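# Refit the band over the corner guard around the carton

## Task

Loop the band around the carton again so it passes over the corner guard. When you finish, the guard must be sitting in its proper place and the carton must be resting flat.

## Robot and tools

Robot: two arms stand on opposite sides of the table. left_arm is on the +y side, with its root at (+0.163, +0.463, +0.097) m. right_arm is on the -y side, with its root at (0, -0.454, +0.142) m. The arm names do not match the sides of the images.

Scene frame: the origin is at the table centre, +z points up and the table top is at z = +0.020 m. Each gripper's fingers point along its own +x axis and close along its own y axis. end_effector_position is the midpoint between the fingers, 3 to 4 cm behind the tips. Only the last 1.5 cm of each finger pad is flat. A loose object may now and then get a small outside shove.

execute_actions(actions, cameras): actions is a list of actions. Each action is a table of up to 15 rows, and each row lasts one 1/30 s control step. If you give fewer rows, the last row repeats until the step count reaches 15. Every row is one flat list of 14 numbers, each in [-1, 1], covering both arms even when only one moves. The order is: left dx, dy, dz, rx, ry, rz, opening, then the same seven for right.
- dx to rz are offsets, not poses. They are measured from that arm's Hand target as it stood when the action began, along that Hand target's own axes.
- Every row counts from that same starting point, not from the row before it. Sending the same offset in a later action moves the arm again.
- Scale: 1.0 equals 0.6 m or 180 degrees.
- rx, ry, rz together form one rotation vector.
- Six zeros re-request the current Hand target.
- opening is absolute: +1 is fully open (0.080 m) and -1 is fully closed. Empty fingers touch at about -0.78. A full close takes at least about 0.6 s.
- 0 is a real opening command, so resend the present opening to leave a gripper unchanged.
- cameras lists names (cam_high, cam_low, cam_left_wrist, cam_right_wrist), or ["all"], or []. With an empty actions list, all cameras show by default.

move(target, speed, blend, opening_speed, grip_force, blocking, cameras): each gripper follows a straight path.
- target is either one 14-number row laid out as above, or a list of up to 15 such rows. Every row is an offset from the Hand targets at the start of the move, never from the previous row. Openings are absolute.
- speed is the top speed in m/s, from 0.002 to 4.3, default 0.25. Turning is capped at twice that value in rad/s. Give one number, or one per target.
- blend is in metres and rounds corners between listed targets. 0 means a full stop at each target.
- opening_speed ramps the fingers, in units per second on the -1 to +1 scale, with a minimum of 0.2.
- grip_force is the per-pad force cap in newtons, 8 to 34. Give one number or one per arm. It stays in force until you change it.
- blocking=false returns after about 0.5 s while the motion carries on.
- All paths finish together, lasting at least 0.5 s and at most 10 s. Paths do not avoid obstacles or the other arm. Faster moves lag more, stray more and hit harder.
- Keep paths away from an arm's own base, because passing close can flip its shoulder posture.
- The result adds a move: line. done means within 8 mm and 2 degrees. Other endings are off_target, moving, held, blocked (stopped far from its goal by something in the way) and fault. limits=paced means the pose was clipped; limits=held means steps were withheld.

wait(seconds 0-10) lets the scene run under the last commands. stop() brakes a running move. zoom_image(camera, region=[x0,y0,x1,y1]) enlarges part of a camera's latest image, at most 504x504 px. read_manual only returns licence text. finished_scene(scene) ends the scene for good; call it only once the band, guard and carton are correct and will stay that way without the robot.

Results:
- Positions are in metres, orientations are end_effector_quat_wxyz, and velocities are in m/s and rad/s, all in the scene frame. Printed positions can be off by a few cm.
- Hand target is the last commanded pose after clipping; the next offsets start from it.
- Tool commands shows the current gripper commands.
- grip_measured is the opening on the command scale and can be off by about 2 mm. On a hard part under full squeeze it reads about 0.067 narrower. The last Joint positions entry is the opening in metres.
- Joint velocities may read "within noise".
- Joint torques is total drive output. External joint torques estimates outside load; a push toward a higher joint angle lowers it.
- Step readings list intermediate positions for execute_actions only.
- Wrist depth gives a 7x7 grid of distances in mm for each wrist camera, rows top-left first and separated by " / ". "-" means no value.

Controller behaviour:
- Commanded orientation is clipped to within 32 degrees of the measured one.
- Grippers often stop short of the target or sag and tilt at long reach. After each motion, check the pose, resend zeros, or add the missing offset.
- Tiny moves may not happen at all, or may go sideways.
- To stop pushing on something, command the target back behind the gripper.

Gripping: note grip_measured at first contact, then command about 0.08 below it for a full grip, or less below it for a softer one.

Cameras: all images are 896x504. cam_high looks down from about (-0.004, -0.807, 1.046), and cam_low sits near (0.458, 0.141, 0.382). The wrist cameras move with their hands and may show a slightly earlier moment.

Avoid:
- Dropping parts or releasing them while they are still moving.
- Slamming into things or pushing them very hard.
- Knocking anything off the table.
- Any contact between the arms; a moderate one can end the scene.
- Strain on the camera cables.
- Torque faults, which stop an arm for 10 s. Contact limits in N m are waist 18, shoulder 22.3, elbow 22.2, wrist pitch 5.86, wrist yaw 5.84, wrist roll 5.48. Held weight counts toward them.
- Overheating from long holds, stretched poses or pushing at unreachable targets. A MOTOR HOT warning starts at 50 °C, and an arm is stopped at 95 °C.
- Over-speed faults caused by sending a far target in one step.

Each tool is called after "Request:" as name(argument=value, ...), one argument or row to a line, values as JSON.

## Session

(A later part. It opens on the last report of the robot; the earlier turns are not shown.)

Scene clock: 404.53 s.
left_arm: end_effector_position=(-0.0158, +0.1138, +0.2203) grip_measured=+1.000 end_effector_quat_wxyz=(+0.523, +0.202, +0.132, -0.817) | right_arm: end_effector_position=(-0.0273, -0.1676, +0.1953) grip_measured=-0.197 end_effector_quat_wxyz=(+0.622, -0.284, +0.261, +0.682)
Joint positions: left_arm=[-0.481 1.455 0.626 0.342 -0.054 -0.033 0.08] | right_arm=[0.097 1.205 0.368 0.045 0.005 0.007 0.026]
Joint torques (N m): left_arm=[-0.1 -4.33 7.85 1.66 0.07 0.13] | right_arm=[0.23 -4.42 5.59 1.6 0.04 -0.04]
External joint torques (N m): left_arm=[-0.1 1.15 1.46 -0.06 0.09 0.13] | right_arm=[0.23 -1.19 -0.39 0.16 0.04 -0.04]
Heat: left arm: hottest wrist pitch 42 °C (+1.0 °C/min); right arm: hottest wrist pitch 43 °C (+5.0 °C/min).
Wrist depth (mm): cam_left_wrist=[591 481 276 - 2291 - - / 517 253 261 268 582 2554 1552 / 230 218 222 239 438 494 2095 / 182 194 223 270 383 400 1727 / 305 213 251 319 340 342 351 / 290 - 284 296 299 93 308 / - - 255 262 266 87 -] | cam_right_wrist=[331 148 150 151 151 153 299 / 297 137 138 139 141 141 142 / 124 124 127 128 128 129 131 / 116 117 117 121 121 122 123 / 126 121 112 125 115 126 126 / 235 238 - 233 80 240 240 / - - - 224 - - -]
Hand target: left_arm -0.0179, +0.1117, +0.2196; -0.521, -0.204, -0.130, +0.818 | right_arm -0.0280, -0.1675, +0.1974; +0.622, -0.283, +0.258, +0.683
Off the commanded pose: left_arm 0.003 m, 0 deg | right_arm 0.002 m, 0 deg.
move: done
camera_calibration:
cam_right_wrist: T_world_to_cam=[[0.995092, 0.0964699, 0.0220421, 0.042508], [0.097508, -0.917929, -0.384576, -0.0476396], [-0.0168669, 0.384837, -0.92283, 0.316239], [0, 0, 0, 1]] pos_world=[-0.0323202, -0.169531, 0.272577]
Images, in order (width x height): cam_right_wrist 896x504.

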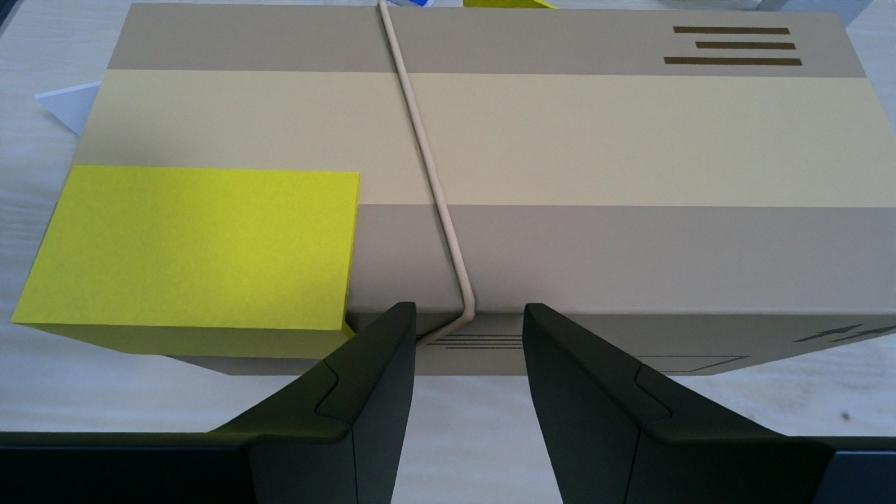

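Request:
move(
  target=[0,0,0,0,0,0,1, 0.0117,0.0,-0.0042,0,0,0,-0.2],
  speed=0.05,
  cameras=["cam_right_wrist"],
)

Scene clock: 413.40 s.
left_arm: end_effector_position=(-0.0158, +0.1138, +0.2203) grip_measured=+1.000 end_effector_quat_wxyz=(+0.523, +0.202, +0.132, -0.817) | right_arm: end_effector_position=(-0.0279, -0.1622, +0.1947) grip_measured=-0.197 end_effector_quat_wxyz=(+0.624, -0.278, +0.255, +0.684)
Joint positions: left_arm=[-0.481 1.455 0.626 0.342 -0.054 -0.033 0.08] | right_arm=[0.097 1.233 0.368 0.09 0.005 0.007 0.026]
Joint torques (N m): left_arm=[-0.09 -4.3 7.95 1.67 0.07 0.13] | right_arm=[0.26 -2.9 4.72 2.03 0.03 -0.04]
External joint torques (N m): left_arm=[-0.02 1.13 1.62 -0.04 0.08 0.12] | right_arm=[0.29 0.49 -1.25 0.56 0.03 -0.04]
Heat: left arm: hottest wrist pitch 42 °C (+1.0 °C/min); right arm: hottest wrist pitch 42 °C (+3.0 °C/min).
Wrist depth (mm): cam_left_wrist=[- 491 478 783 2209 2665 2189 / 527 513 268 278 578 2755 2527 / 230 218 222 238 439 491 2209 / 183 195 223 271 382 402 1562 / 305 214 252 318 341 338 351 / 291 - 285 295 298 93 309 / - - 255 263 266 87 -] | cam_right_wrist=[334 151 152 152 153 155 299 / 300 139 139 140 141 142 143 / 129 128 129 128 128 131 132 / 116 117 118 120 121 122 122 / - 109 111 114 115 115 116 / 235 234 - 190 80 191 238 / - - - 224 - - -]
Hand target: left_arm -0.0179, +0.1117, +0.2196; -0.521, -0.204, -0.130, +0.818 | right_arm -0.0283, -0.1643, +0.1907; +0.622, -0.283, +0.258, +0.683
Off the commanded pose: left_arm 0.003 m, 0 deg | right_arm 0.005 m, 1 deg.
move: done
camera_calibration:
cam_right_wrist: T_world_to_cam=[[0.99513, 0.0960928, 0.0219427, 0.0424989], [0.0968195, -0.911239, -0.400337, -0.0387483], [-0.0184744, 0.400512, -0.916105, 0.314861], [0, 0, 0, 1]] pos_world=[-0.0327235, -0.165498, 0.272001]
Images, in order (width x height): cam_right_wrist 896x504.

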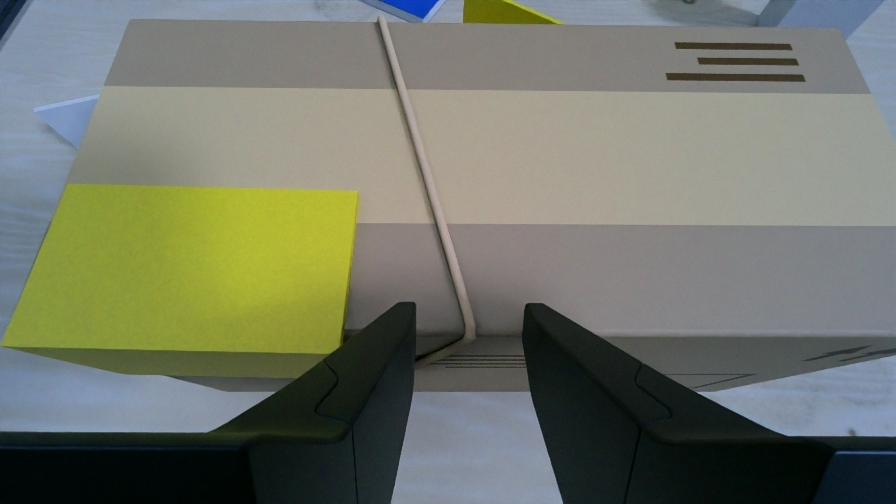

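Request:
move(
  target=[0,0,0,0,0,0,1, 0.0135,0.0,-0.0117,0,0,0,-0.2],
  speed=0.04,
  cameras=["cam_right_wrist"],
)

Scene clock: 422.53 s.
left_arm: end_effector_position=(-0.0158, +0.1138, +0.2203) grip_measured=+1.000 end_effector_quat_wxyz=(+0.523, +0.202, +0.132, -0.817) | right_arm: end_effector_position=(-0.0279, -0.1616, +0.1869) grip_measured=-0.197 end_effector_quat_wxyz=(+0.625, -0.275, +0.253, +0.685)
Joint positions: left_arm=[-0.481 1.455 0.626 0.342 -0.054 -0.033 0.08] | right_arm=[0.097 1.266 0.341 0.159 0.005 0.007 0.026]
Joint torques (N m): left_arm=[-0.11 -4.37 7.9 1.67 0.06 0.14] | right_arm=[0.26 -1.17 4.85 2.41 0.03 -0.04]
External joint torques (N m): left_arm=[-0.13 1.07 1.6 -0.03 0.09 0.13] | right_arm=[0.25 2.23 -0.85 0.95 0.04 -0.04]
Heat: left arm: hottest wrist pitch 43 °C (+1.0 °C/min); right arm: hottest wrist pitch 42 °C (+2.0 °C/min).
Wrist depth (mm): cam_left_wrist=[1304 499 277 704 2380 - 2229 / 518 257 270 278 578 2884 2113 / 231 218 222 238 439 495 2229 / 183 195 223 271 383 401 1613 / 305 214 251 318 341 341 350 / 292 - 285 295 298 93 308 / - - 255 263 265 87 -] | cam_right_wrist=[331 144 144 146 146 147 151 / 131 132 132 135 136 135 135 / 117 118 124 122 123 125 125 / 109 110 111 113 114 115 116 / 103 102 104 110 107 110 111 / 226 174 - 176 80 177 233 / - - - 217 - - -]
Hand target: left_arm -0.0179, +0.1117, +0.2196; -0.521, -0.204, -0.130, +0.818 | right_arm -0.0284, -0.1636, +0.1798; +0.622, -0.283, +0.258, +0.683
Off the commanded pose: left_arm 0.003 m, 0 deg | right_arm 0.007 m, 1 deg.
move: done
camera_calibration:
cam_right_wrist: T_world_to_cam=[[0.995153, 0.0958614, 0.021929, 0.0426476], [0.0964293, -0.907552, -0.408719, -0.0391694], [-0.0192787, 0.408852, -0.912397, 0.308044], [0, 0, 0, 1]] pos_world=[-0.0327251, -0.165581, 0.264114]
Images, in order (width x height): cam_right_wrist 896x504.

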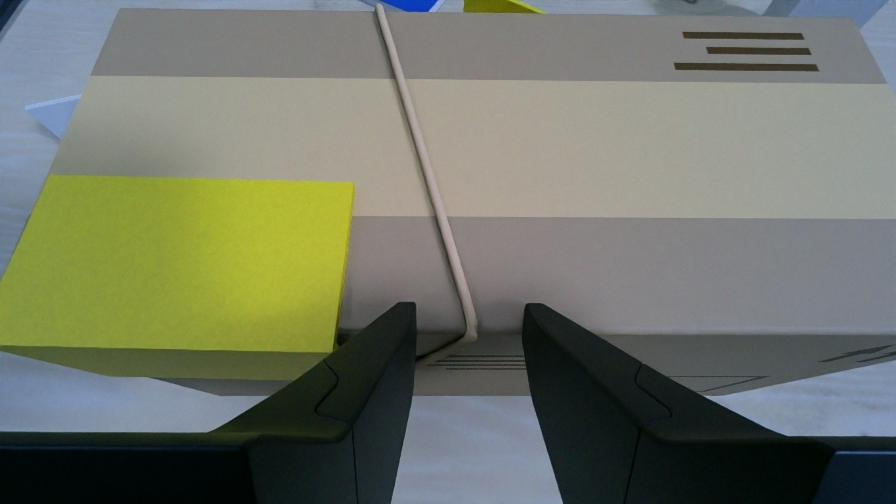

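Request:
zoom_image(
  camera="cam_right_wrist",
  region=[330, 230, 610, 400],
)

Scaled by 1.800.

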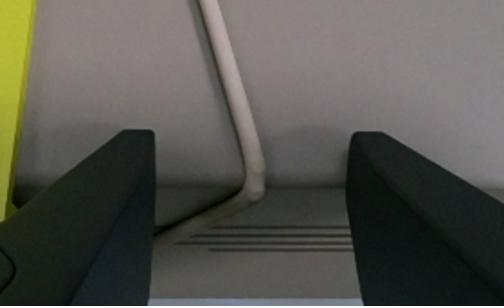

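Request:
move(
  target=[0,0,0,0,0,0,1, 0,0,0,0,0,0,-1],
  speed=0.04,
  opening_speed=1.0,
  cameras=["cam_right_wrist"],
)

Scene clock: 435.10 s.
left_arm: end_effector_position=(-0.0158, +0.1138, +0.2203) grip_measured=+1.000 end_effector_quat_wxyz=(+0.523, +0.202, +0.132, -0.817) | right_arm: end_effector_position=(-0.0285, -0.1608, +0.1876) grip_measured=-0.759 end_effector_quat_wxyz=(+0.625, -0.273, +0.251, +0.687)
Joint positions: left_arm=[-0.481 1.455 0.626 0.342 -0.054 -0.033 0.08] | right_arm=[0.099 1.267 0.341 0.166 0.005 0.007 0.001]
Joint torques (N m): left_arm=[-0.14 -4.35 7.91 1.65 0.07 0.13] | right_arm=[0.12 -1.31 4.74 1.83 0.03 -0.04]
External joint torques (N m): left_arm=[-0.17 1.13 1.53 -0.07 0.1 0.13] | right_arm=[0.1 2.17 -1.07 0.33 0.04 -0.04]
Heat: left arm: hottest wrist pitch 43 °C (+1.0 °C/min); right arm: hottest wrist pitch 42 °C (+1.0 °C/min).
Wrist depth (mm): cam_left_wrist=[- 483 286 730 2132 - - / 516 266 268 277 578 2291 - / 230 217 222 237 440 472 2404 / 187 195 223 270 384 402 1532 / 307 213 251 318 340 341 352 / 289 - 284 294 298 93 308 / - - 255 262 267 87 -] | cam_right_wrist=[337 146 147 148 149 150 151 / 138 133 134 137 138 137 137 / 123 123 126 124 125 126 126 / 111 112 111 115 116 116 117 / 103 103 105 107 109 110 109 / 227 226 - - 138 203 233 / - - - - - - -]
Hand target: left_arm -0.0179, +0.1117, +0.2196; -0.521, -0.204, -0.130, +0.818 | right_arm -0.0284, -0.1636, +0.1798; +0.622, -0.283, +0.258, +0.683
Off the commanded pose: left_arm 0.003 m, 0 deg | right_arm 0.008 m, 1 deg.
move: done
camera_calibration:
cam_right_wrist: T_world_to_cam=[[0.995023, 0.0972078, 0.0219143, 0.0433155], [0.0975439, -0.905226, -0.413582, -0.0367483], [-0.020366, 0.413661, -0.910203, 0.308689], [0, 0, 0, 1]] pos_world=[-0.0332285, -0.165169, 0.264822]
Images, in order (width x height): cam_right_wrist 896x504.

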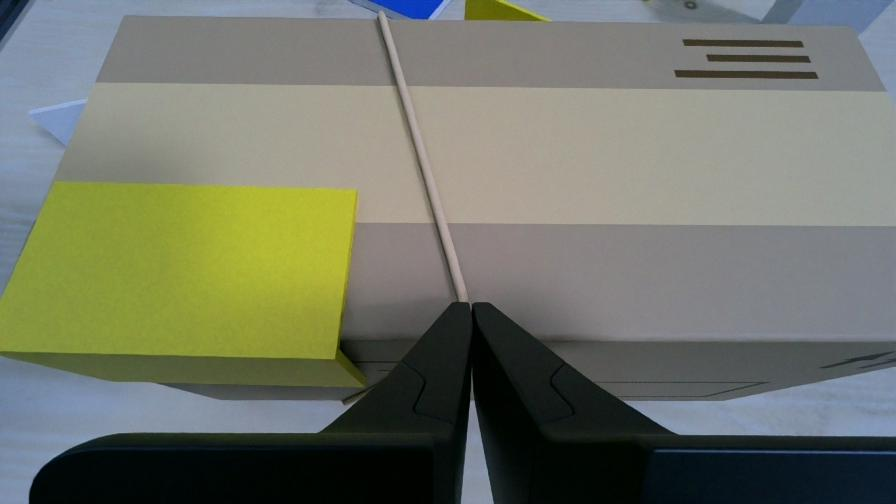

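Request:
move(
  target=[0,0,0,0,0,0,1, -0.0282,0,0.0152,0,0,0,-1],
  speed=0.05,
  cameras=["cam_right_wrist", "cam_left_wrist"],
)

Scene clock: 441.53 s.
left_arm: end_effector_position=(-0.0158, +0.1138, +0.2203) grip_measured=+1.000 end_effector_quat_wxyz=(+0.523, +0.202, +0.132, -0.817) | right_arm: end_effector_position=(-0.0280, -0.1719, +0.1922) grip_measured=-0.759 end_effector_quat_wxyz=(+0.619, -0.288, +0.264, +0.681)
Joint positions: left_arm=[-0.481 1.455 0.626 0.342 -0.054 -0.033 0.08] | right_arm=[0.1 1.197 0.357 0.036 0.003 0.007 0.001]
Joint torques (N m): left_arm=[-0.19 -4.34 7.9 1.67 0.06 0.11] | right_arm=[0.03 -4.83 6.46 1.38 0.09 -0.03]
External joint torques (N m): left_arm=[-0.16 1.11 1.54 -0.05 0.08 0.11] | right_arm=[0.03 -1.69 0.48 -0.05 0.1 -0.03]
Heat: left arm: hottest wrist pitch 43 °C (+1.0 °C/min); right arm: hottest wrist pitch 42 °C (+0.0 °C/min).
Wrist depth (mm): cam_left_wrist=[1385 477 294 566 - - 2786 / 511 254 268 277 573 2724 1930 / 231 218 222 238 439 496 2249 / 182 195 223 270 385 401 1657 / 304 214 251 318 340 348 350 / 290 - 284 296 299 93 308 / - - 254 264 266 87 -] | cam_right_wrist=[324 143 144 144 145 145 149 / 253 133 133 134 137 135 136 / 120 120 122 124 125 126 126 / 112 114 113 117 117 117 118 / 240 133 125 116 145 144 143 / 233 234 - - 238 236 237 / - - - - - - -]
Hand target: left_arm -0.0179, +0.1117, +0.2196; -0.521, -0.204, -0.130, +0.818 | right_arm -0.0279, -0.1691, +0.1983; +0.622, -0.283, +0.258, +0.683
Off the commanded pose: left_arm 0.003 m, 0 deg | right_arm 0.007 m, 1 deg.
move: done
camera_calibration:
cam_left_wrist: T_world_to_cam=[[-0.918573, 0.391725, 0.0526908, -0.0589489], [0.243162, 0.665164, -0.705995, 0.117481], [-0.311604, -0.635695, -0.706254, 0.304941], [0, 0, 0, 1]] pos_world=[0.0123048, 0.138797, 0.301413]
cam_right_wrist: T_world_to_cam=[[0.994683, 0.100837, 0.020917, 0.0446521], [0.101322, -0.921889, -0.373972, -0.0552837], [-0.0184272, 0.374103, -0.927204, 0.314027], [0, 0, 0, 1]] pos_world=[-0.0330266, -0.172947, 0.269559]
Images, in order (width x height): cam_left_wrist 896x504, cam_right_wrist 896x504.

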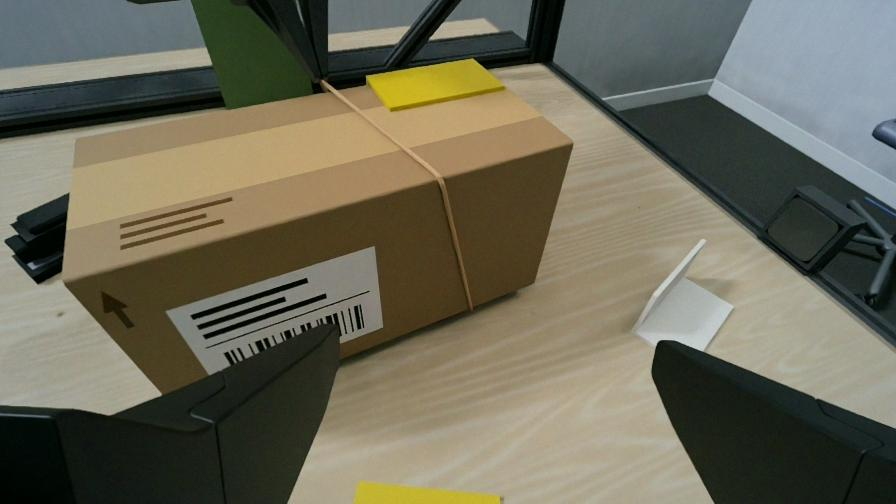

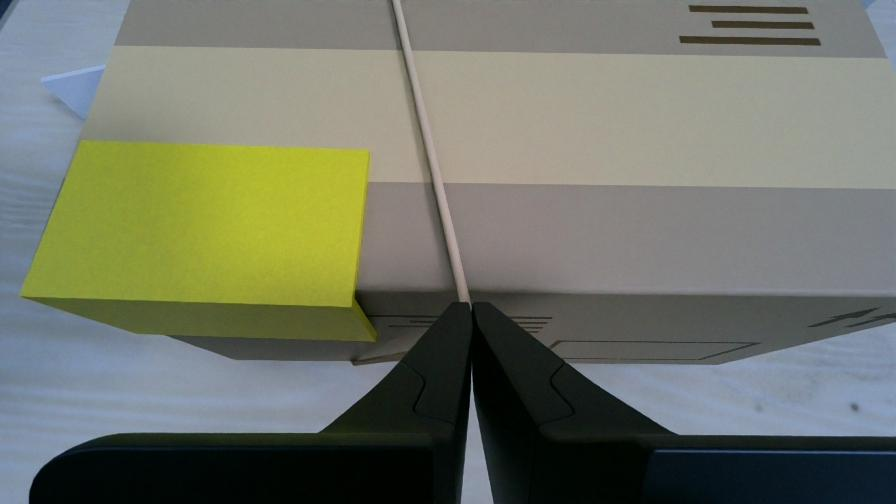

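Request:
move(
  target=[0,0,0,0,0,0,1, -0.026,0,0.0025,0,0,0,-1],
  speed=0.06,
  cameras=["cam_right_wrist", "cam_left_wrist"],
)

Scene clock: 453.20 s.
left_arm: end_effector_position=(-0.0158, +0.1138, +0.2203) grip_measured=+1.000 end_effector_quat_wxyz=(+0.523, +0.202, +0.132, -0.817) | right_arm: end_effector_position=(-0.0274, -0.1818, +0.2036) grip_measured=-0.759 end_effector_quat_wxyz=(+0.618, -0.289, +0.265, +0.681)
Joint positions: left_arm=[-0.481 1.455 0.626 0.342 -0.054 -0.033 0.08] | right_arm=[0.101 1.101 0.364 -0.068 0.003 0.007 0.001]
Joint torques (N m): left_arm=[-0.1 -4.37 7.89 1.65 0.07 0.13] | right_arm=[-0.01 -4.4 6.82 1.34 0.13 -0.02]
External joint torques (N m): left_arm=[-0.09 1.09 1.55 -0.06 0.09 0.13] | right_arm=[0.01 -1.67 0.58 -0.08 0.13 -0.02]
Heat: left arm: hottest wrist pitch 43 °C (+1.0 °C/min); right arm: hottest wrist pitch 41 °C (-2.0 °C/min).
Wrist depth (mm): cam_left_wrist=[1425 643 285 591 - - - / 487 255 262 278 573 2527 2502 / 230 218 222 238 440 496 2249 / 182 195 223 271 382 401 393 / 304 214 251 318 340 340 352 / 290 - 285 294 299 93 308 / - - 255 263 266 87 -] | cam_right_wrist=[337 157 158 159 160 160 166 / 308 146 146 148 148 149 149 / 291 133 133 137 138 138 139 / - 126 125 130 131 131 132 / 258 252 195 151 190 187 260 / 243 245 - - 249 247 249 / - - - - - - -]
Hand target: left_arm -0.0179, +0.1117, +0.2196; -0.521, -0.204, -0.130, +0.818 | right_arm -0.0270, -0.1790, +0.2105; +0.622, -0.283, +0.258, +0.683
Off the commanded pose: left_arm 0.003 m, 0 deg | right_arm 0.007 m, 1 deg.
move: done
camera_calibration:
cam_left_wrist: T_world_to_cam=[[-0.918573, 0.391725, 0.0526908, -0.0589489], [0.243162, 0.665164, -0.705995, 0.117481], [-0.311604, -0.635695, -0.706254, 0.304941], [0, 0, 0, 1]] pos_world=[0.0123048, 0.138797, 0.301413]
cam_right_wrist: T_world_to_cam=[[0.994548, 0.102225, 0.0205982, 0.045049], [0.102531, -0.922593, -0.371901, -0.060838], [-0.0190137, 0.371985, -0.928044, 0.328011], [0, 0, 0, 1]] pos_world=[-0.0323289, -0.182749, 0.280855]
Images, in order (width x height): cam_left_wrist 896x504, cam_right_wrist 896x504.

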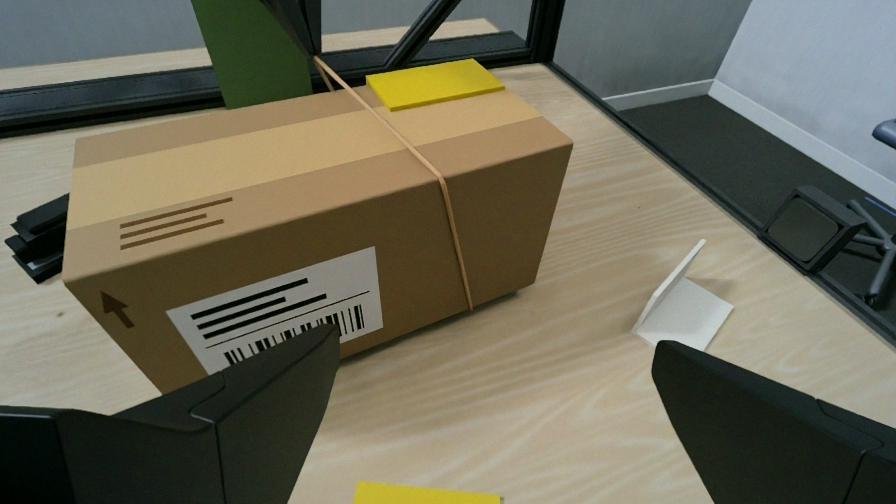

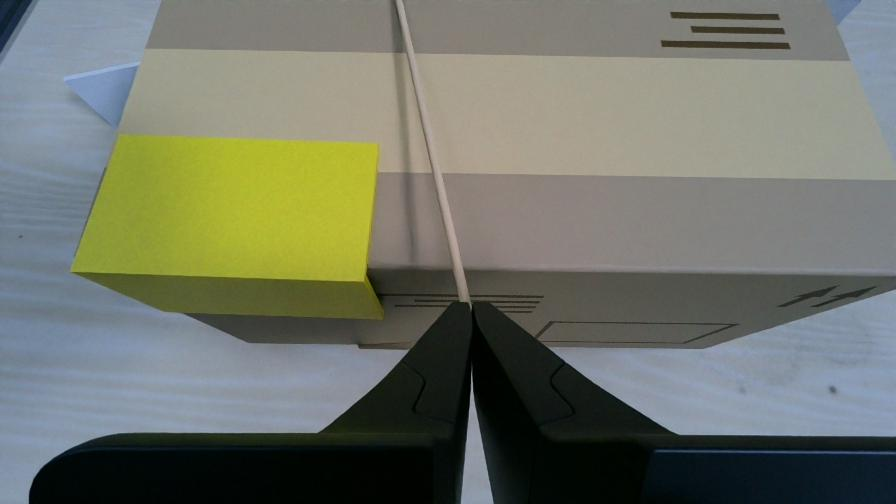

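Request:
move(
  target=[0,0,0,0,0,0,1, -0.005,0.0917,0,0,0,0,-1],
  speed=0.08,
  cameras=["cam_right_wrist", "cam_left_wrist"],
)

Scene clock: 461.73 s.
left_arm: end_effector_position=(-0.0158, +0.1138, +0.2203) grip_measured=+1.000 end_effector_quat_wxyz=(+0.523, +0.202, +0.132, -0.817) | right_arm: end_effector_position=(-0.0793, -0.1884, +0.2089) grip_measured=-0.759 end_effector_quat_wxyz=(+0.621, -0.287, +0.258, +0.682)
Joint positions: left_arm=[-0.481 1.455 0.626 0.342 -0.054 -0.033 0.08] | right_arm=[0.411 1.124 0.396 -0.092 0.225 0.227 0.001]
Joint torques (N m): left_arm=[-0.1 -4.35 7.89 1.65 0.08 0.12] | right_arm=[0.32 -2.97 6.91 1.41 0.19 0.23]
External joint torques (N m): left_arm=[-0.1 1.17 1.49 -0.08 0.1 0.12] | right_arm=[0.32 -0.09 0.73 0.03 0.08 0.23]
Heat: left arm: hottest wrist pitch 43 °C (+1.0 °C/min); right arm: hottest wrist pitch 41 °C (-2.0 °C/min).
Wrist depth (mm): cam_left_wrist=[1532 1434 482 679 - - 2270 / 516 249 261 278 578 2581 2060 / 231 218 222 238 439 474 2581 / 182 194 223 270 383 403 1582 / 305 213 251 319 341 341 351 / 289 - 285 294 298 93 308 / - - 255 264 266 87 -] | cam_right_wrist=[349 347 169 168 170 173 172 / 319 314 153 155 157 158 159 / 295 295 140 143 146 147 148 / 278 281 131 131 136 138 140 / 262 263 256 141 195 194 193 / 246 246 - - 252 255 255 / - - - - - - -]
Hand target: left_arm -0.0179, +0.1117, +0.2196; -0.521, -0.204, -0.130, +0.818 | right_arm -0.0815, -0.1863, +0.2126; +0.622, -0.283, +0.258, +0.683
Off the commanded pose: left_arm 0.003 m, 0 deg | right_arm 0.005 m, 1 deg.
move: done
camera_calibration:
cam_left_wrist: T_world_to_cam=[[-0.918573, 0.391725, 0.0526908, -0.0589489], [0.243162, 0.665164, -0.705995, 0.117481], [-0.311604, -0.635695, -0.706254, 0.304941], [0, 0, 0, 1]] pos_world=[0.0123048, 0.138797, 0.301413]
cam_right_wrist: T_world_to_cam=[[0.994448, 0.101081, 0.0292506, 0.0952096], [0.104554, -0.917717, -0.383228, -0.0561221], [-0.0118932, 0.384158, -0.923191, 0.336312], [0, 0, 0, 1]] pos_world=[-0.0848134, -0.190325, 0.286187]
Images, in order (width x height): cam_left_wrist 896x504, cam_right_wrist 896x504.

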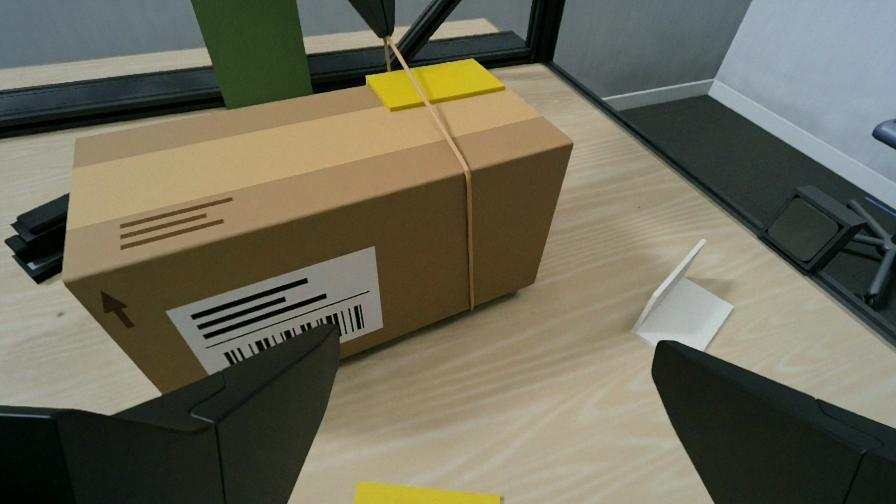

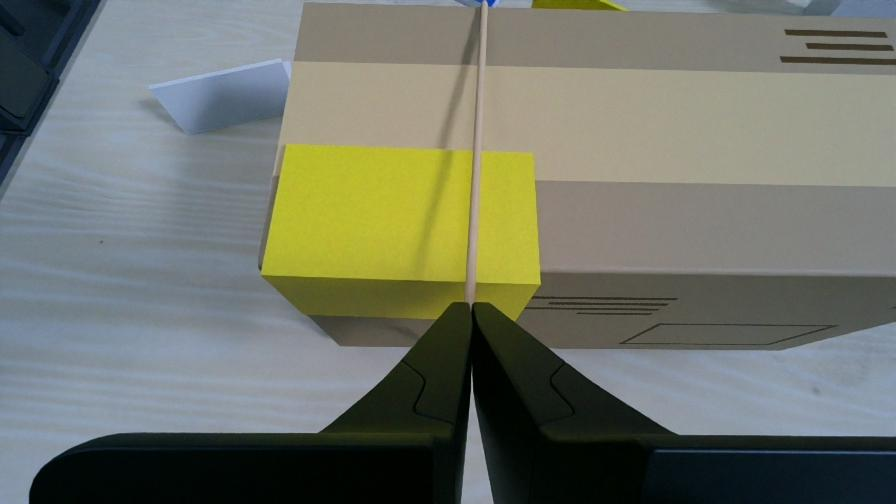

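Request:
move(
  target=[0,0,0,0,0,0,1, 0,0.0467,0,0,0,0,-1],
  speed=0.08,
  cameras=["cam_right_wrist", "cam_left_wrist"],
)

Scene clock: 470.57 s.
left_arm: end_effector_position=(-0.0158, +0.1138, +0.2203) grip_measured=+1.000 end_effector_quat_wxyz=(+0.523, +0.202, +0.132, -0.817) | right_arm: end_effector_position=(-0.1055, -0.1907, +0.2088) grip_measured=-0.759 end_effector_quat_wxyz=(+0.623, -0.288, +0.257, +0.680)
Joint positions: left_arm=[-0.481 1.455 0.626 0.342 -0.054 -0.033 0.08] | right_arm=[0.55 1.186 0.434 -0.099 0.324 0.335 0.001]
Joint torques (N m): left_arm=[-0.1 -4.36 7.88 1.66 0.06 0.12] | right_arm=[0.73 -3.37 6.96 1.42 0.13 0.23]
External joint torques (N m): left_arm=[-0.09 1.09 1.52 -0.05 0.07 0.12] | right_arm=[0.75 -0.13 0.88 0.08 -0.04 0.22]
Heat: left arm: hottest wrist pitch 43 °C (+1.0 °C/min); right arm: hottest wrist pitch 41 °C (-1.0 °C/min).
Wrist depth (mm): cam_left_wrist=[1377 503 666 577 619 2554 - / 528 256 268 275 578 2608 1377 / 230 218 222 238 438 480 2249 / 183 194 223 270 382 403 1691 / 305 213 251 318 340 341 351 / 291 - 285 295 298 93 308 / - - 254 262 267 88 -] | cam_right_wrist=[343 345 349 168 169 172 173 / 311 309 300 156 157 158 160 / 296 297 296 142 142 147 149 / 275 278 276 131 134 138 141 / 259 263 263 142 196 196 197 / 244 247 - - 254 255 257 / - - - - - - -]
Hand target: left_arm -0.0179, +0.1117, +0.2196; -0.521, -0.204, -0.130, +0.818 | right_arm -0.1094, -0.1889, +0.2125; +0.622, -0.283, +0.258, +0.683
Off the commanded pose: left_arm 0.003 m, 0 deg | right_arm 0.006 m, 1 deg.
move: done
camera_calibration:
cam_left_wrist: T_world_to_cam=[[-0.918573, 0.391725, 0.0526908, -0.0589489], [0.243162, 0.665164, -0.705995, 0.117481], [-0.311604, -0.635695, -0.706254, 0.304941], [0, 0, 0, 1]] pos_world=[0.0123048, 0.138797, 0.301413]
cam_right_wrist: T_world_to_cam=[[0.994793, 0.0964528, 0.0329222, 0.119983], [0.101695, -0.918106, -0.383066, -0.0559736], [-0.00672165, 0.384419, -0.923134, 0.337313], [0, 0, 0, 1]] pos_world=[-0.111399, -0.192632, 0.285994]
Images, in order (width x height): cam_left_wrist 896x504, cam_right_wrist 896x504.

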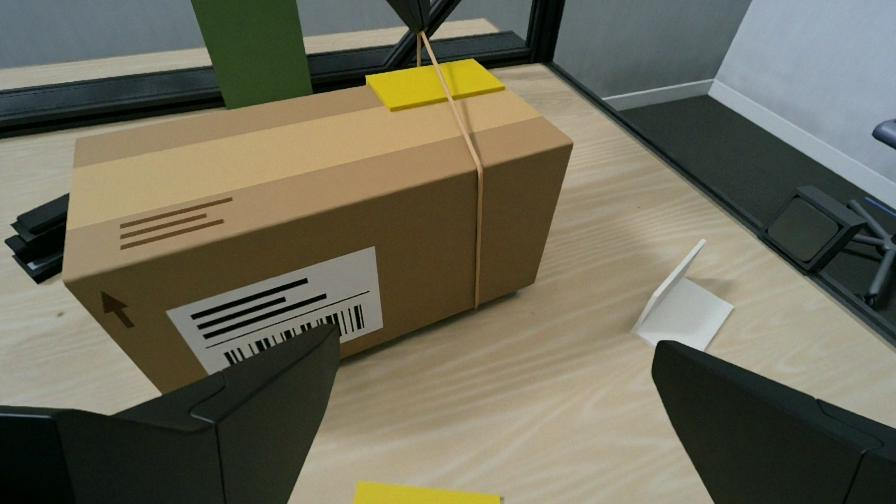

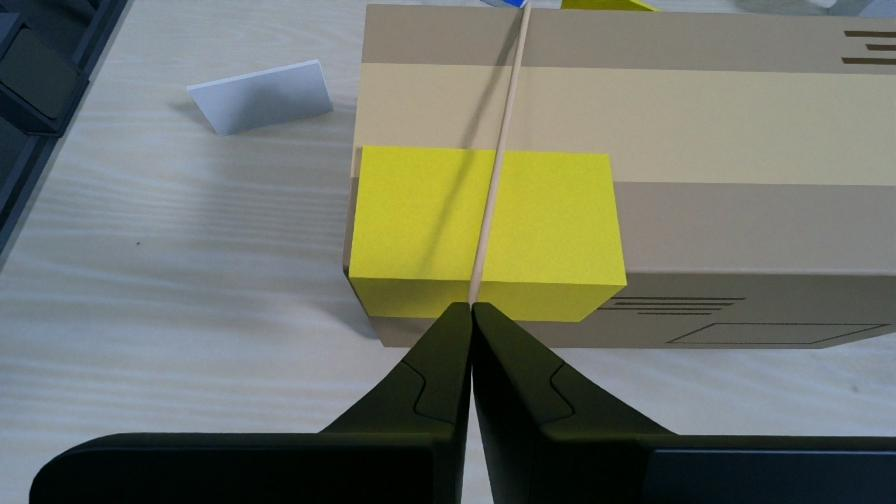

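Request:
zoom_image(
  camera="cam_left_wrist",
  region=[400, 20, 600, 330],
)

Scaled by 1.626.

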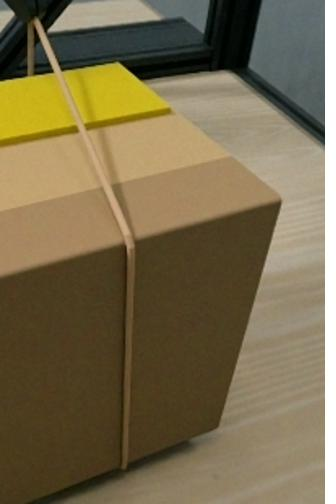

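Request:
move(
  target=[0,0,0,0,0,0,1, 0,0.0317,0,0,0,0,-1],
  speed=0.08,
  cameras=["cam_right_wrist", "cam_left_wrist"],
)

Request:
zoom_image(
  camera="cam_left_wrist",
  region=[400, 20, 600, 330],
)

Scene clock: 490.63 s.
left_arm: end_effector_position=(-0.0158, +0.1138, +0.2203) grip_measured=+1.000 end_effector_quat_wxyz=(+0.523, +0.202, +0.132, -0.817) | right_arm: end_effector_position=(-0.1234, -0.1921, +0.2086) grip_measured=-0.759 end_effector_quat_wxyz=(+0.624, -0.288, +0.257, +0.679)
Joint positions: left_arm=[-0.481 1.455 0.626 0.342 -0.054 -0.033 0.08] | right_arm=[0.635 1.237 0.468 -0.107 0.382 0.405 0.001]
Joint torques (N m): left_arm=[-0.1 -4.36 7.93 1.66 0.07 0.13] | right_arm=[0.83 -3.52 6.96 1.43 0.17 0.19]
External joint torques (N m): left_arm=[-0.08 1.1 1.58 -0.05 0.09 0.13] | right_arm=[0.84 0.02 0.89 0.11 -0.02 0.19]
Heat: left arm: hottest wrist pitch 44 °C (+1.0 °C/min); right arm: hottest wrist pitch 40 °C (-2.0 °C/min).
Wrist depth (mm): cam_left_wrist=[1232 485 514 316 - - - / 497 255 268 276 557 2919 2229 / 230 218 222 237 439 513 2249 / 182 194 223 271 384 402 400 / 305 214 252 319 340 338 351 / 290 - 285 296 298 93 310 / - - 255 263 266 87 -] | cam_right_wrist=[337 340 350 168 170 172 174 / 308 315 311 154 156 158 161 / 293 295 298 139 142 147 149 / 274 277 280 131 132 137 140 / 258 260 263 142 196 197 199 / 243 246 - - 253 255 258 / - - - - - - -]
Hand target: left_arm -0.0179, +0.1117, +0.2196; -0.521, -0.204, -0.130, +0.818 | right_arm -0.1284, -0.1907, +0.2125; +0.622, -0.283, +0.258, +0.683
Off the commanded pose: left_arm 0.003 m, 0 deg | right_arm 0.006 m, 1 deg.
move: done
camera_calibration:
cam_left_wrist: T_world_to_cam=[[-0.918573, 0.391725, 0.0526908, -0.0589489], [0.243162, 0.665164, -0.705995, 0.117481], [-0.311604, -0.635695, -0.706254, 0.304941], [0, 0, 0, 1]] pos_world=[0.0123048, 0.138797, 0.301413]
cam_right_wrist: T_world_to_cam=[[0.994963, 0.0939399, 0.0349824, 0.137069], [0.100169, -0.918367, -0.382842, -0.0558102], [-0.00383752, 0.384418, -0.923151, 0.337928], [0, 0, 0, 1]] pos_world=[-0.129491, -0.194036, 0.285797]
Images, in order (width x height): cam_left_wrist 896x504, cam_right_wrist 896x504.

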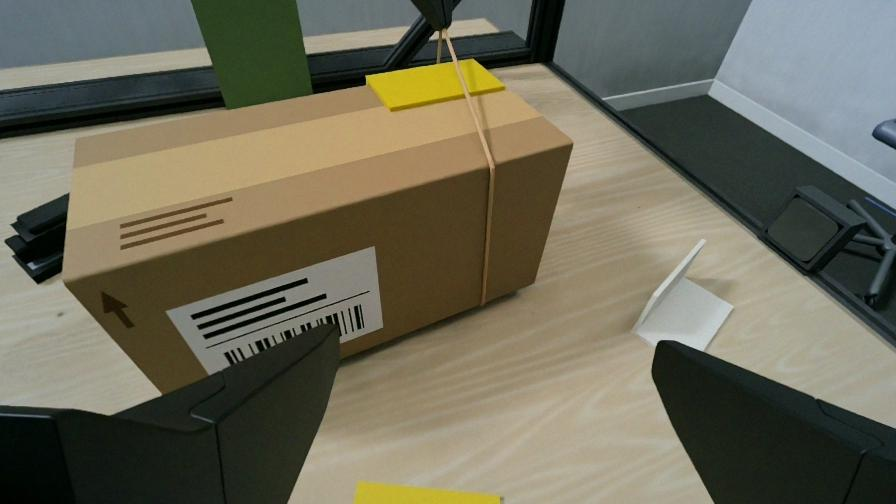

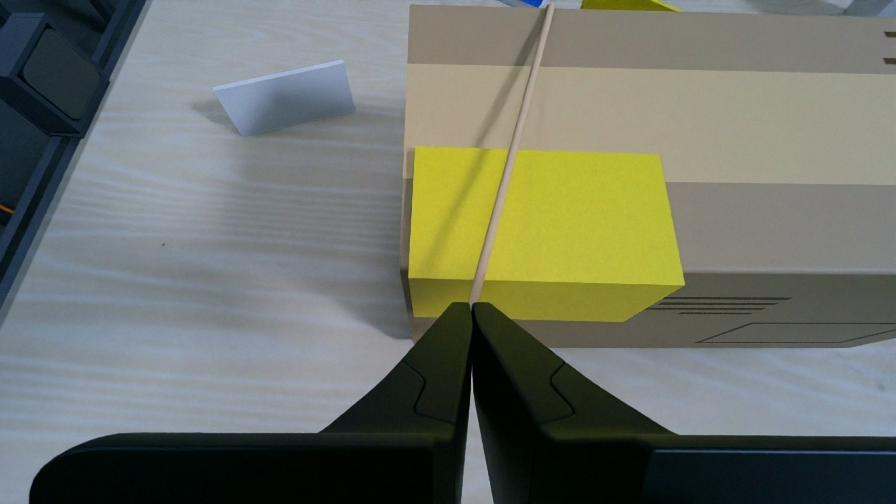

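Scaled by 1.626.

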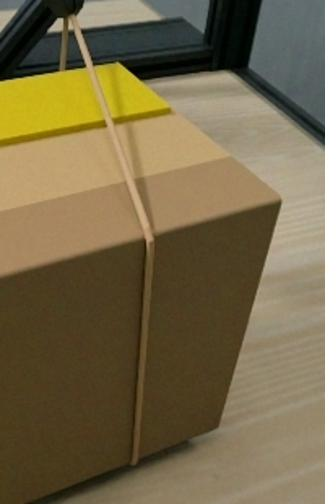

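Request:
move(
  target=[0,0,0,0,0,0,1, 0,-0.0733,0,0,0,0,-1],
  speed=0.08,
  cameras=["cam_right_wrist", "cam_left_wrist"],
)

Request:
zoom_image(
  camera="cam_left_wrist",
  region=[400, 20, 600, 330],
)

Scene clock: 502.23 s.
left_arm: end_effector_position=(-0.0158, +0.1138, +0.2203) grip_measured=+1.000 end_effector_quat_wxyz=(+0.523, +0.202, +0.132, -0.817) | right_arm: end_effector_position=(-0.0852, -0.1861, +0.2106) grip_measured=-0.759 end_effector_quat_wxyz=(+0.622, -0.287, +0.261, +0.680)
Joint positions: left_arm=[-0.481 1.455 0.626 0.342 -0.054 -0.033 0.08] | right_arm=[0.436 1.146 0.418 -0.099 0.241 0.253 0.001]
Joint torques (N m): left_arm=[-0.12 -4.36 7.91 1.66 0.07 0.12] | right_arm=[-0.18 -5.01 5.17 1.93 0.02 -0.17]
External joint torques (N m): left_arm=[-0.11 1.13 1.48 -0.07 0.09 0.11] | right_arm=[-0.19 -1.95 -1.1 0.53 -0.09 -0.17]
Heat: left arm: hottest wrist pitch 44 °C (+1.0 °C/min); right arm: hottest wrist pitch 39 °C (-3.0 °C/min).
Wrist depth (mm): cam_left_wrist=[- 614 595 654 - - - / 489 254 269 267 577 2636 2291 / 231 218 222 238 440 496 2151 / 183 195 223 269 384 400 399 / 305 214 251 319 341 341 350 / 290 - 285 295 298 93 308 / - - 254 263 266 87 -] | cam_right_wrist=[352 351 172 169 170 172 174 / 317 312 156 157 158 159 161 / 299 300 142 140 146 148 150 / 278 281 132 133 135 138 139 / 262 264 257 132 185 185 185 / 247 249 - - 254 255 257 / - - - - - - -]
Hand target: left_arm -0.0179, +0.1117, +0.2196; -0.521, -0.204, -0.130, +0.818 | right_arm -0.0845, -0.1865, +0.2126; +0.622, -0.283, +0.258, +0.683
Off the commanded pose: left_arm 0.003 m, 0 deg | right_arm 0.002 m, 1 deg.
move: done
camera_calibration:
cam_left_wrist: T_world_to_cam=[[-0.918573, 0.391725, 0.0526908, -0.0589489], [0.243162, 0.665164, -0.705995, 0.117481], [-0.311604, -0.635695, -0.706254, 0.304941], [0, 0, 0, 1]] pos_world=[0.0123048, 0.138797, 0.301413]
cam_right_wrist: T_world_to_cam=[[0.995044, 0.096273, 0.0248592, 0.100985], [0.0984747, -0.919593, -0.380331, -0.0542811], [-0.0137552, 0.380894, -0.924516, 0.336317], [0, 0, 0, 1]] pos_world=[-0.0905135, -0.18774, 0.287775]
Images, in order (width x height): cam_left_wrist 896x504, cam_right_wrist 896x504.

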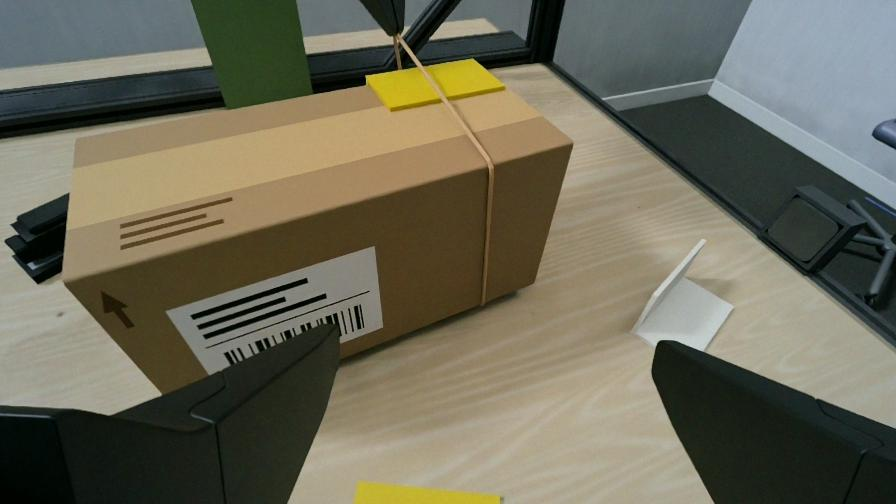

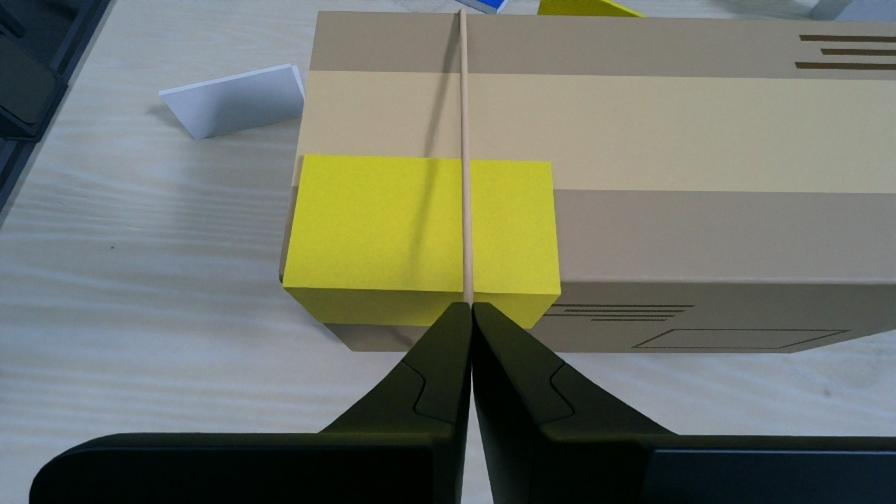

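Scaled by 1.626.

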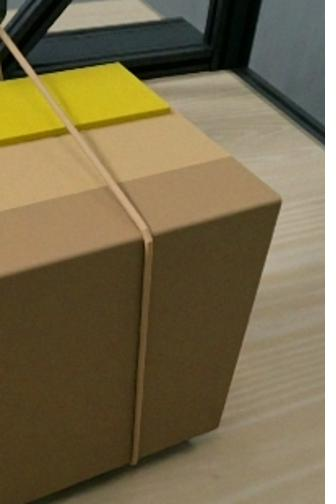

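Request:
move(
  target=[0,0,0,0,0,0,1, 0.0267,0,-0.007,0,0,0,-1],
  speed=0.05,
  cameras=["cam_right_wrist", "cam_left_wrist"],
)

Request:
zoom_image(
  camera="cam_right_wrist",
  region=[260, 130, 620, 380],
)

Scene clock: 512.40 s.
left_arm: end_effector_position=(-0.0158, +0.1138, +0.2203) grip_measured=+1.000 end_effector_quat_wxyz=(+0.523, +0.202, +0.132, -0.817) | right_arm: end_effector_position=(-0.0863, -0.1772, +0.2007) grip_measured=-0.759 end_effector_quat_wxyz=(+0.623, -0.280, +0.258, +0.684)
Joint positions: left_arm=[-0.481 1.455 0.626 0.342 -0.054 -0.033 0.08] | right_arm=[0.421 1.217 0.399 0.011 0.231 0.241 0.001]
Joint torques (N m): left_arm=[-0.08 -4.34 7.84 1.67 0.06 0.13] | right_arm=[-0.19 -3.41 4.94 2.04 0.03 -0.17]
External joint torques (N m): left_arm=[-0.06 1.11 1.53 -0.03 0.08 0.12] | right_arm=[-0.22 -0.09 -1.04 0.64 -0.07 -0.17]
Heat: left arm: hottest wrist pitch 44 °C (+1.0 °C/min); right arm: hottest wrist pitch 41 °C (+0.0 °C/min).
Wrist depth (mm): cam_left_wrist=[- 488 516 578 2291 2527 1930 / 501 505 268 269 578 2132 - / 230 218 222 237 439 478 2335 / 183 194 223 269 383 401 1582 / 305 213 251 319 340 341 350 / 290 - 284 294 298 93 309 / - - 255 263 265 88 -] | cam_right_wrist=[340 341 161 159 160 161 162 / 311 306 148 147 147 148 149 / 294 292 132 132 135 137 138 / 273 274 123 122 125 128 128 / 256 256 127 117 127 143 142 / 240 241 - - 224 243 244 / - - - - - - -]
Hand target: left_arm -0.0179, +0.1117, +0.2196; -0.521, -0.204, -0.130, +0.818 | right_arm -0.0853, -0.1783, +0.1982; +0.622, -0.283, +0.258, +0.683
Off the commanded pose: left_arm 0.003 m, 0 deg | right_arm 0.003 m, 0 deg.
move: done
camera_calibration:
cam_left_wrist: T_world_to_cam=[[-0.918573, 0.391725, 0.0526908, -0.0589489], [0.243162, 0.665164, -0.705995, 0.117481], [-0.311604, -0.635695, -0.706254, 0.304941], [0, 0, 0, 1]] pos_world=[0.0123048, 0.138797, 0.301413]
cam_right_wrist: T_world_to_cam=[[0.995161, 0.0963159, 0.0194455, 0.102519], [0.0961433, -0.913623, -0.39503, -0.0458955], [-0.0202819, 0.394988, -0.918462, 0.324577], [0, 0, 0, 1]] pos_world=[-0.0910273, -0.18001, 0.277988]
Images, in order (width x height): cam_left_wrist 896x504, cam_right_wrist 896x504.

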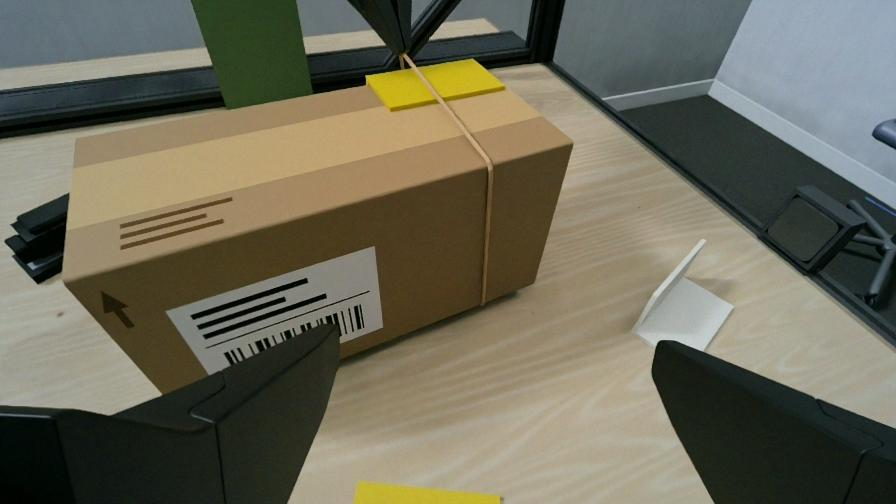

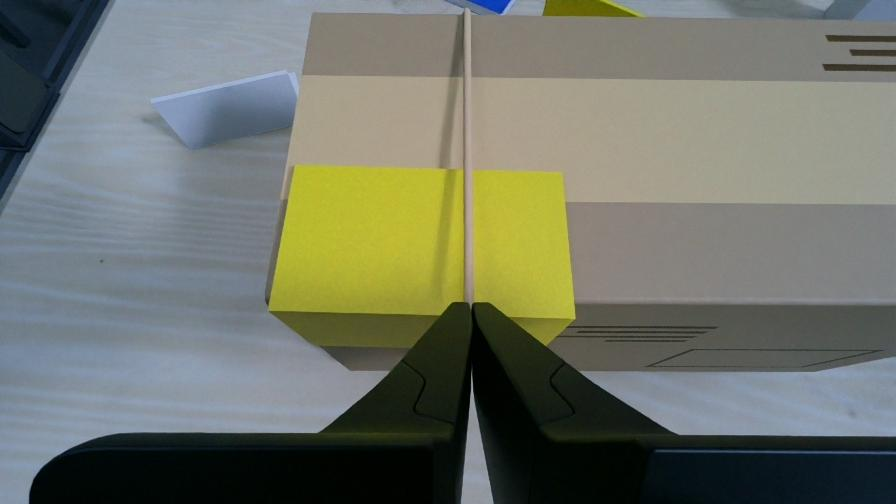

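Scaled by 1.400.

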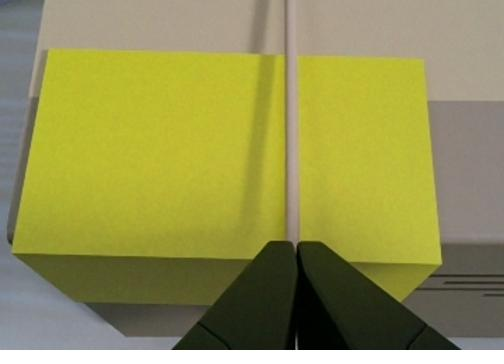

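Request:
move(
  target=[0,0,0,0,0,0,1, 0.016,0,-0.01,0,0,0,-1],
  speed=0.04,
  cameras=["cam_right_wrist", "cam_left_wrist"],
)

Request:
zoom_image(
  camera="cam_right_wrist",
  region=[260, 130, 620, 380],
)

Scene clock: 518.87 s.
left_arm: end_effector_position=(-0.0158, +0.1138, +0.2203) grip_measured=+1.000 end_effector_quat_wxyz=(+0.523, +0.202, +0.132, -0.817) | right_arm: end_effector_position=(-0.0871, -0.1734, +0.1918) grip_measured=-0.759 end_effector_quat_wxyz=(+0.624, -0.276, +0.257, +0.685)
Joint positions: left_arm=[-0.481 1.455 0.626 0.342 -0.054 -0.033 0.08] | right_arm=[0.417 1.268 0.379 0.089 0.228 0.238 0.001]
Joint torques (N m): left_arm=[-0.1 -4.35 7.93 1.65 0.07 0.13] | right_arm=[-0.19 -3.09 4.54 1.83 -0.01 -0.17]
External joint torques (N m): left_arm=[-0.11 1.13 1.55 -0.07 0.09 0.13] | right_arm=[-0.19 0.41 -1.27 0.41 -0.12 -0.17]
Heat: left arm: hottest wrist pitch 44 °C (+1.0 °C/min); right arm: hottest wrist pitch 41 °C (+0.0 °C/min).
Wrist depth (mm): cam_left_wrist=[1401 607 501 316 2313 2313 2313 / 472 254 268 276 576 2665 2380 / 230 217 222 238 439 475 2229 / 183 195 223 269 382 400 1624 / 305 214 251 319 340 336 350 / 290 - 283 294 298 93 308 / - - 255 263 266 87 -] | cam_right_wrist=[340 338 151 149 149 151 151 / 306 290 134 136 140 138 139 / 284 285 122 125 125 128 129 / 265 265 114 114 117 118 119 / 248 248 109 108 113 126 125 / 233 232 - - 192 234 234 / - - - - - - -]
Hand target: left_arm -0.0179, +0.1117, +0.2196; -0.521, -0.204, -0.130, +0.818 | right_arm -0.0856, -0.1757, +0.1872; +0.622, -0.283, +0.258, +0.683
Off the commanded pose: left_arm 0.003 m, 0 deg | right_arm 0.005 m, 1 deg.
move: done
camera_calibration:
cam_left_wrist: T_world_to_cam=[[-0.918573, 0.391725, 0.0526908, -0.0589489], [0.243162, 0.665164, -0.705995, 0.117481], [-0.311604, -0.635695, -0.706254, 0.304941], [0, 0, 0, 1]] pos_world=[0.0123048, 0.138797, 0.301413]
cam_right_wrist: T_world_to_cam=[[0.995262, 0.0956622, 0.0173974, 0.103431], [0.0945687, -0.9108, -0.40187, -0.0442597], [-0.0225983, 0.401612, -0.915531, 0.315207], [0, 0, 0, 1]] pos_world=[-0.0916318, -0.176797, 0.268996]
Images, in order (width x height): cam_left_wrist 896x504, cam_right_wrist 896x504.

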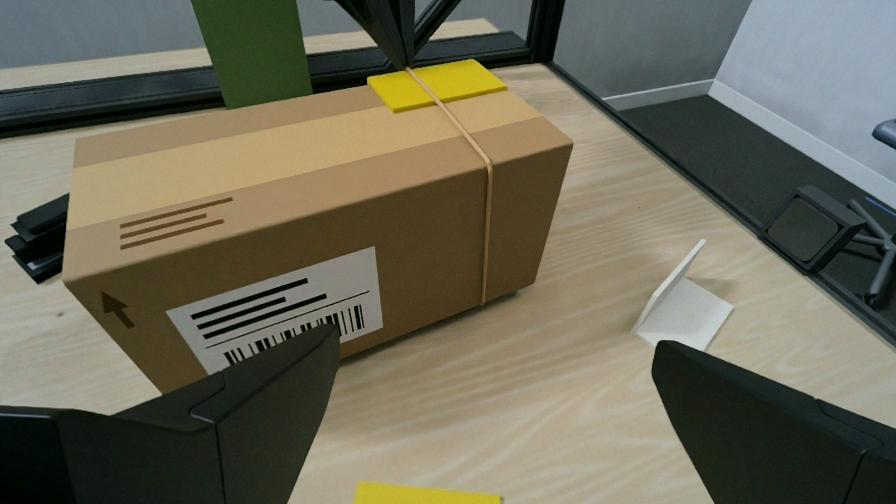

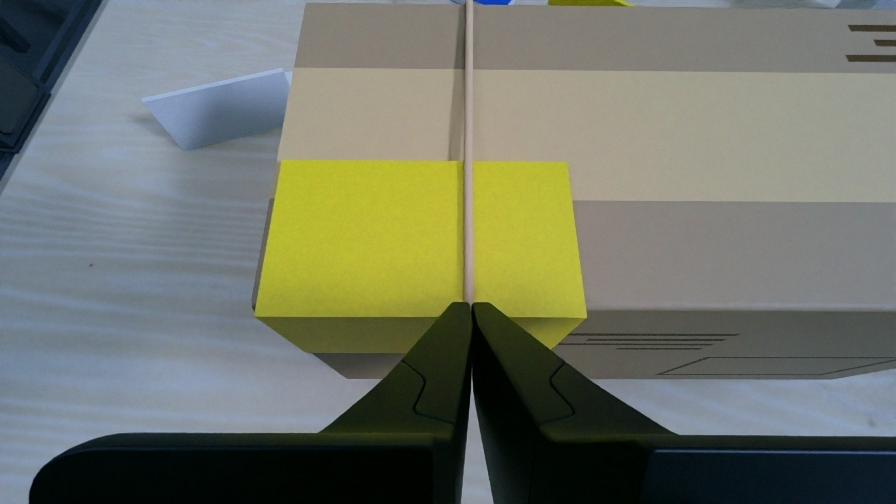

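Scaled by 1.400.

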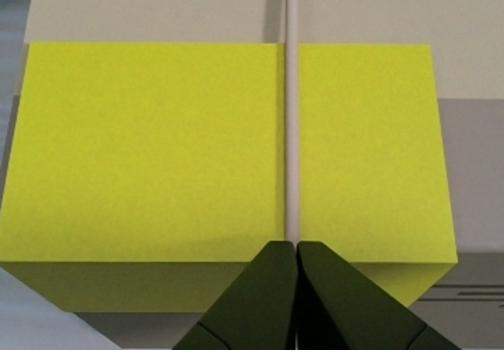

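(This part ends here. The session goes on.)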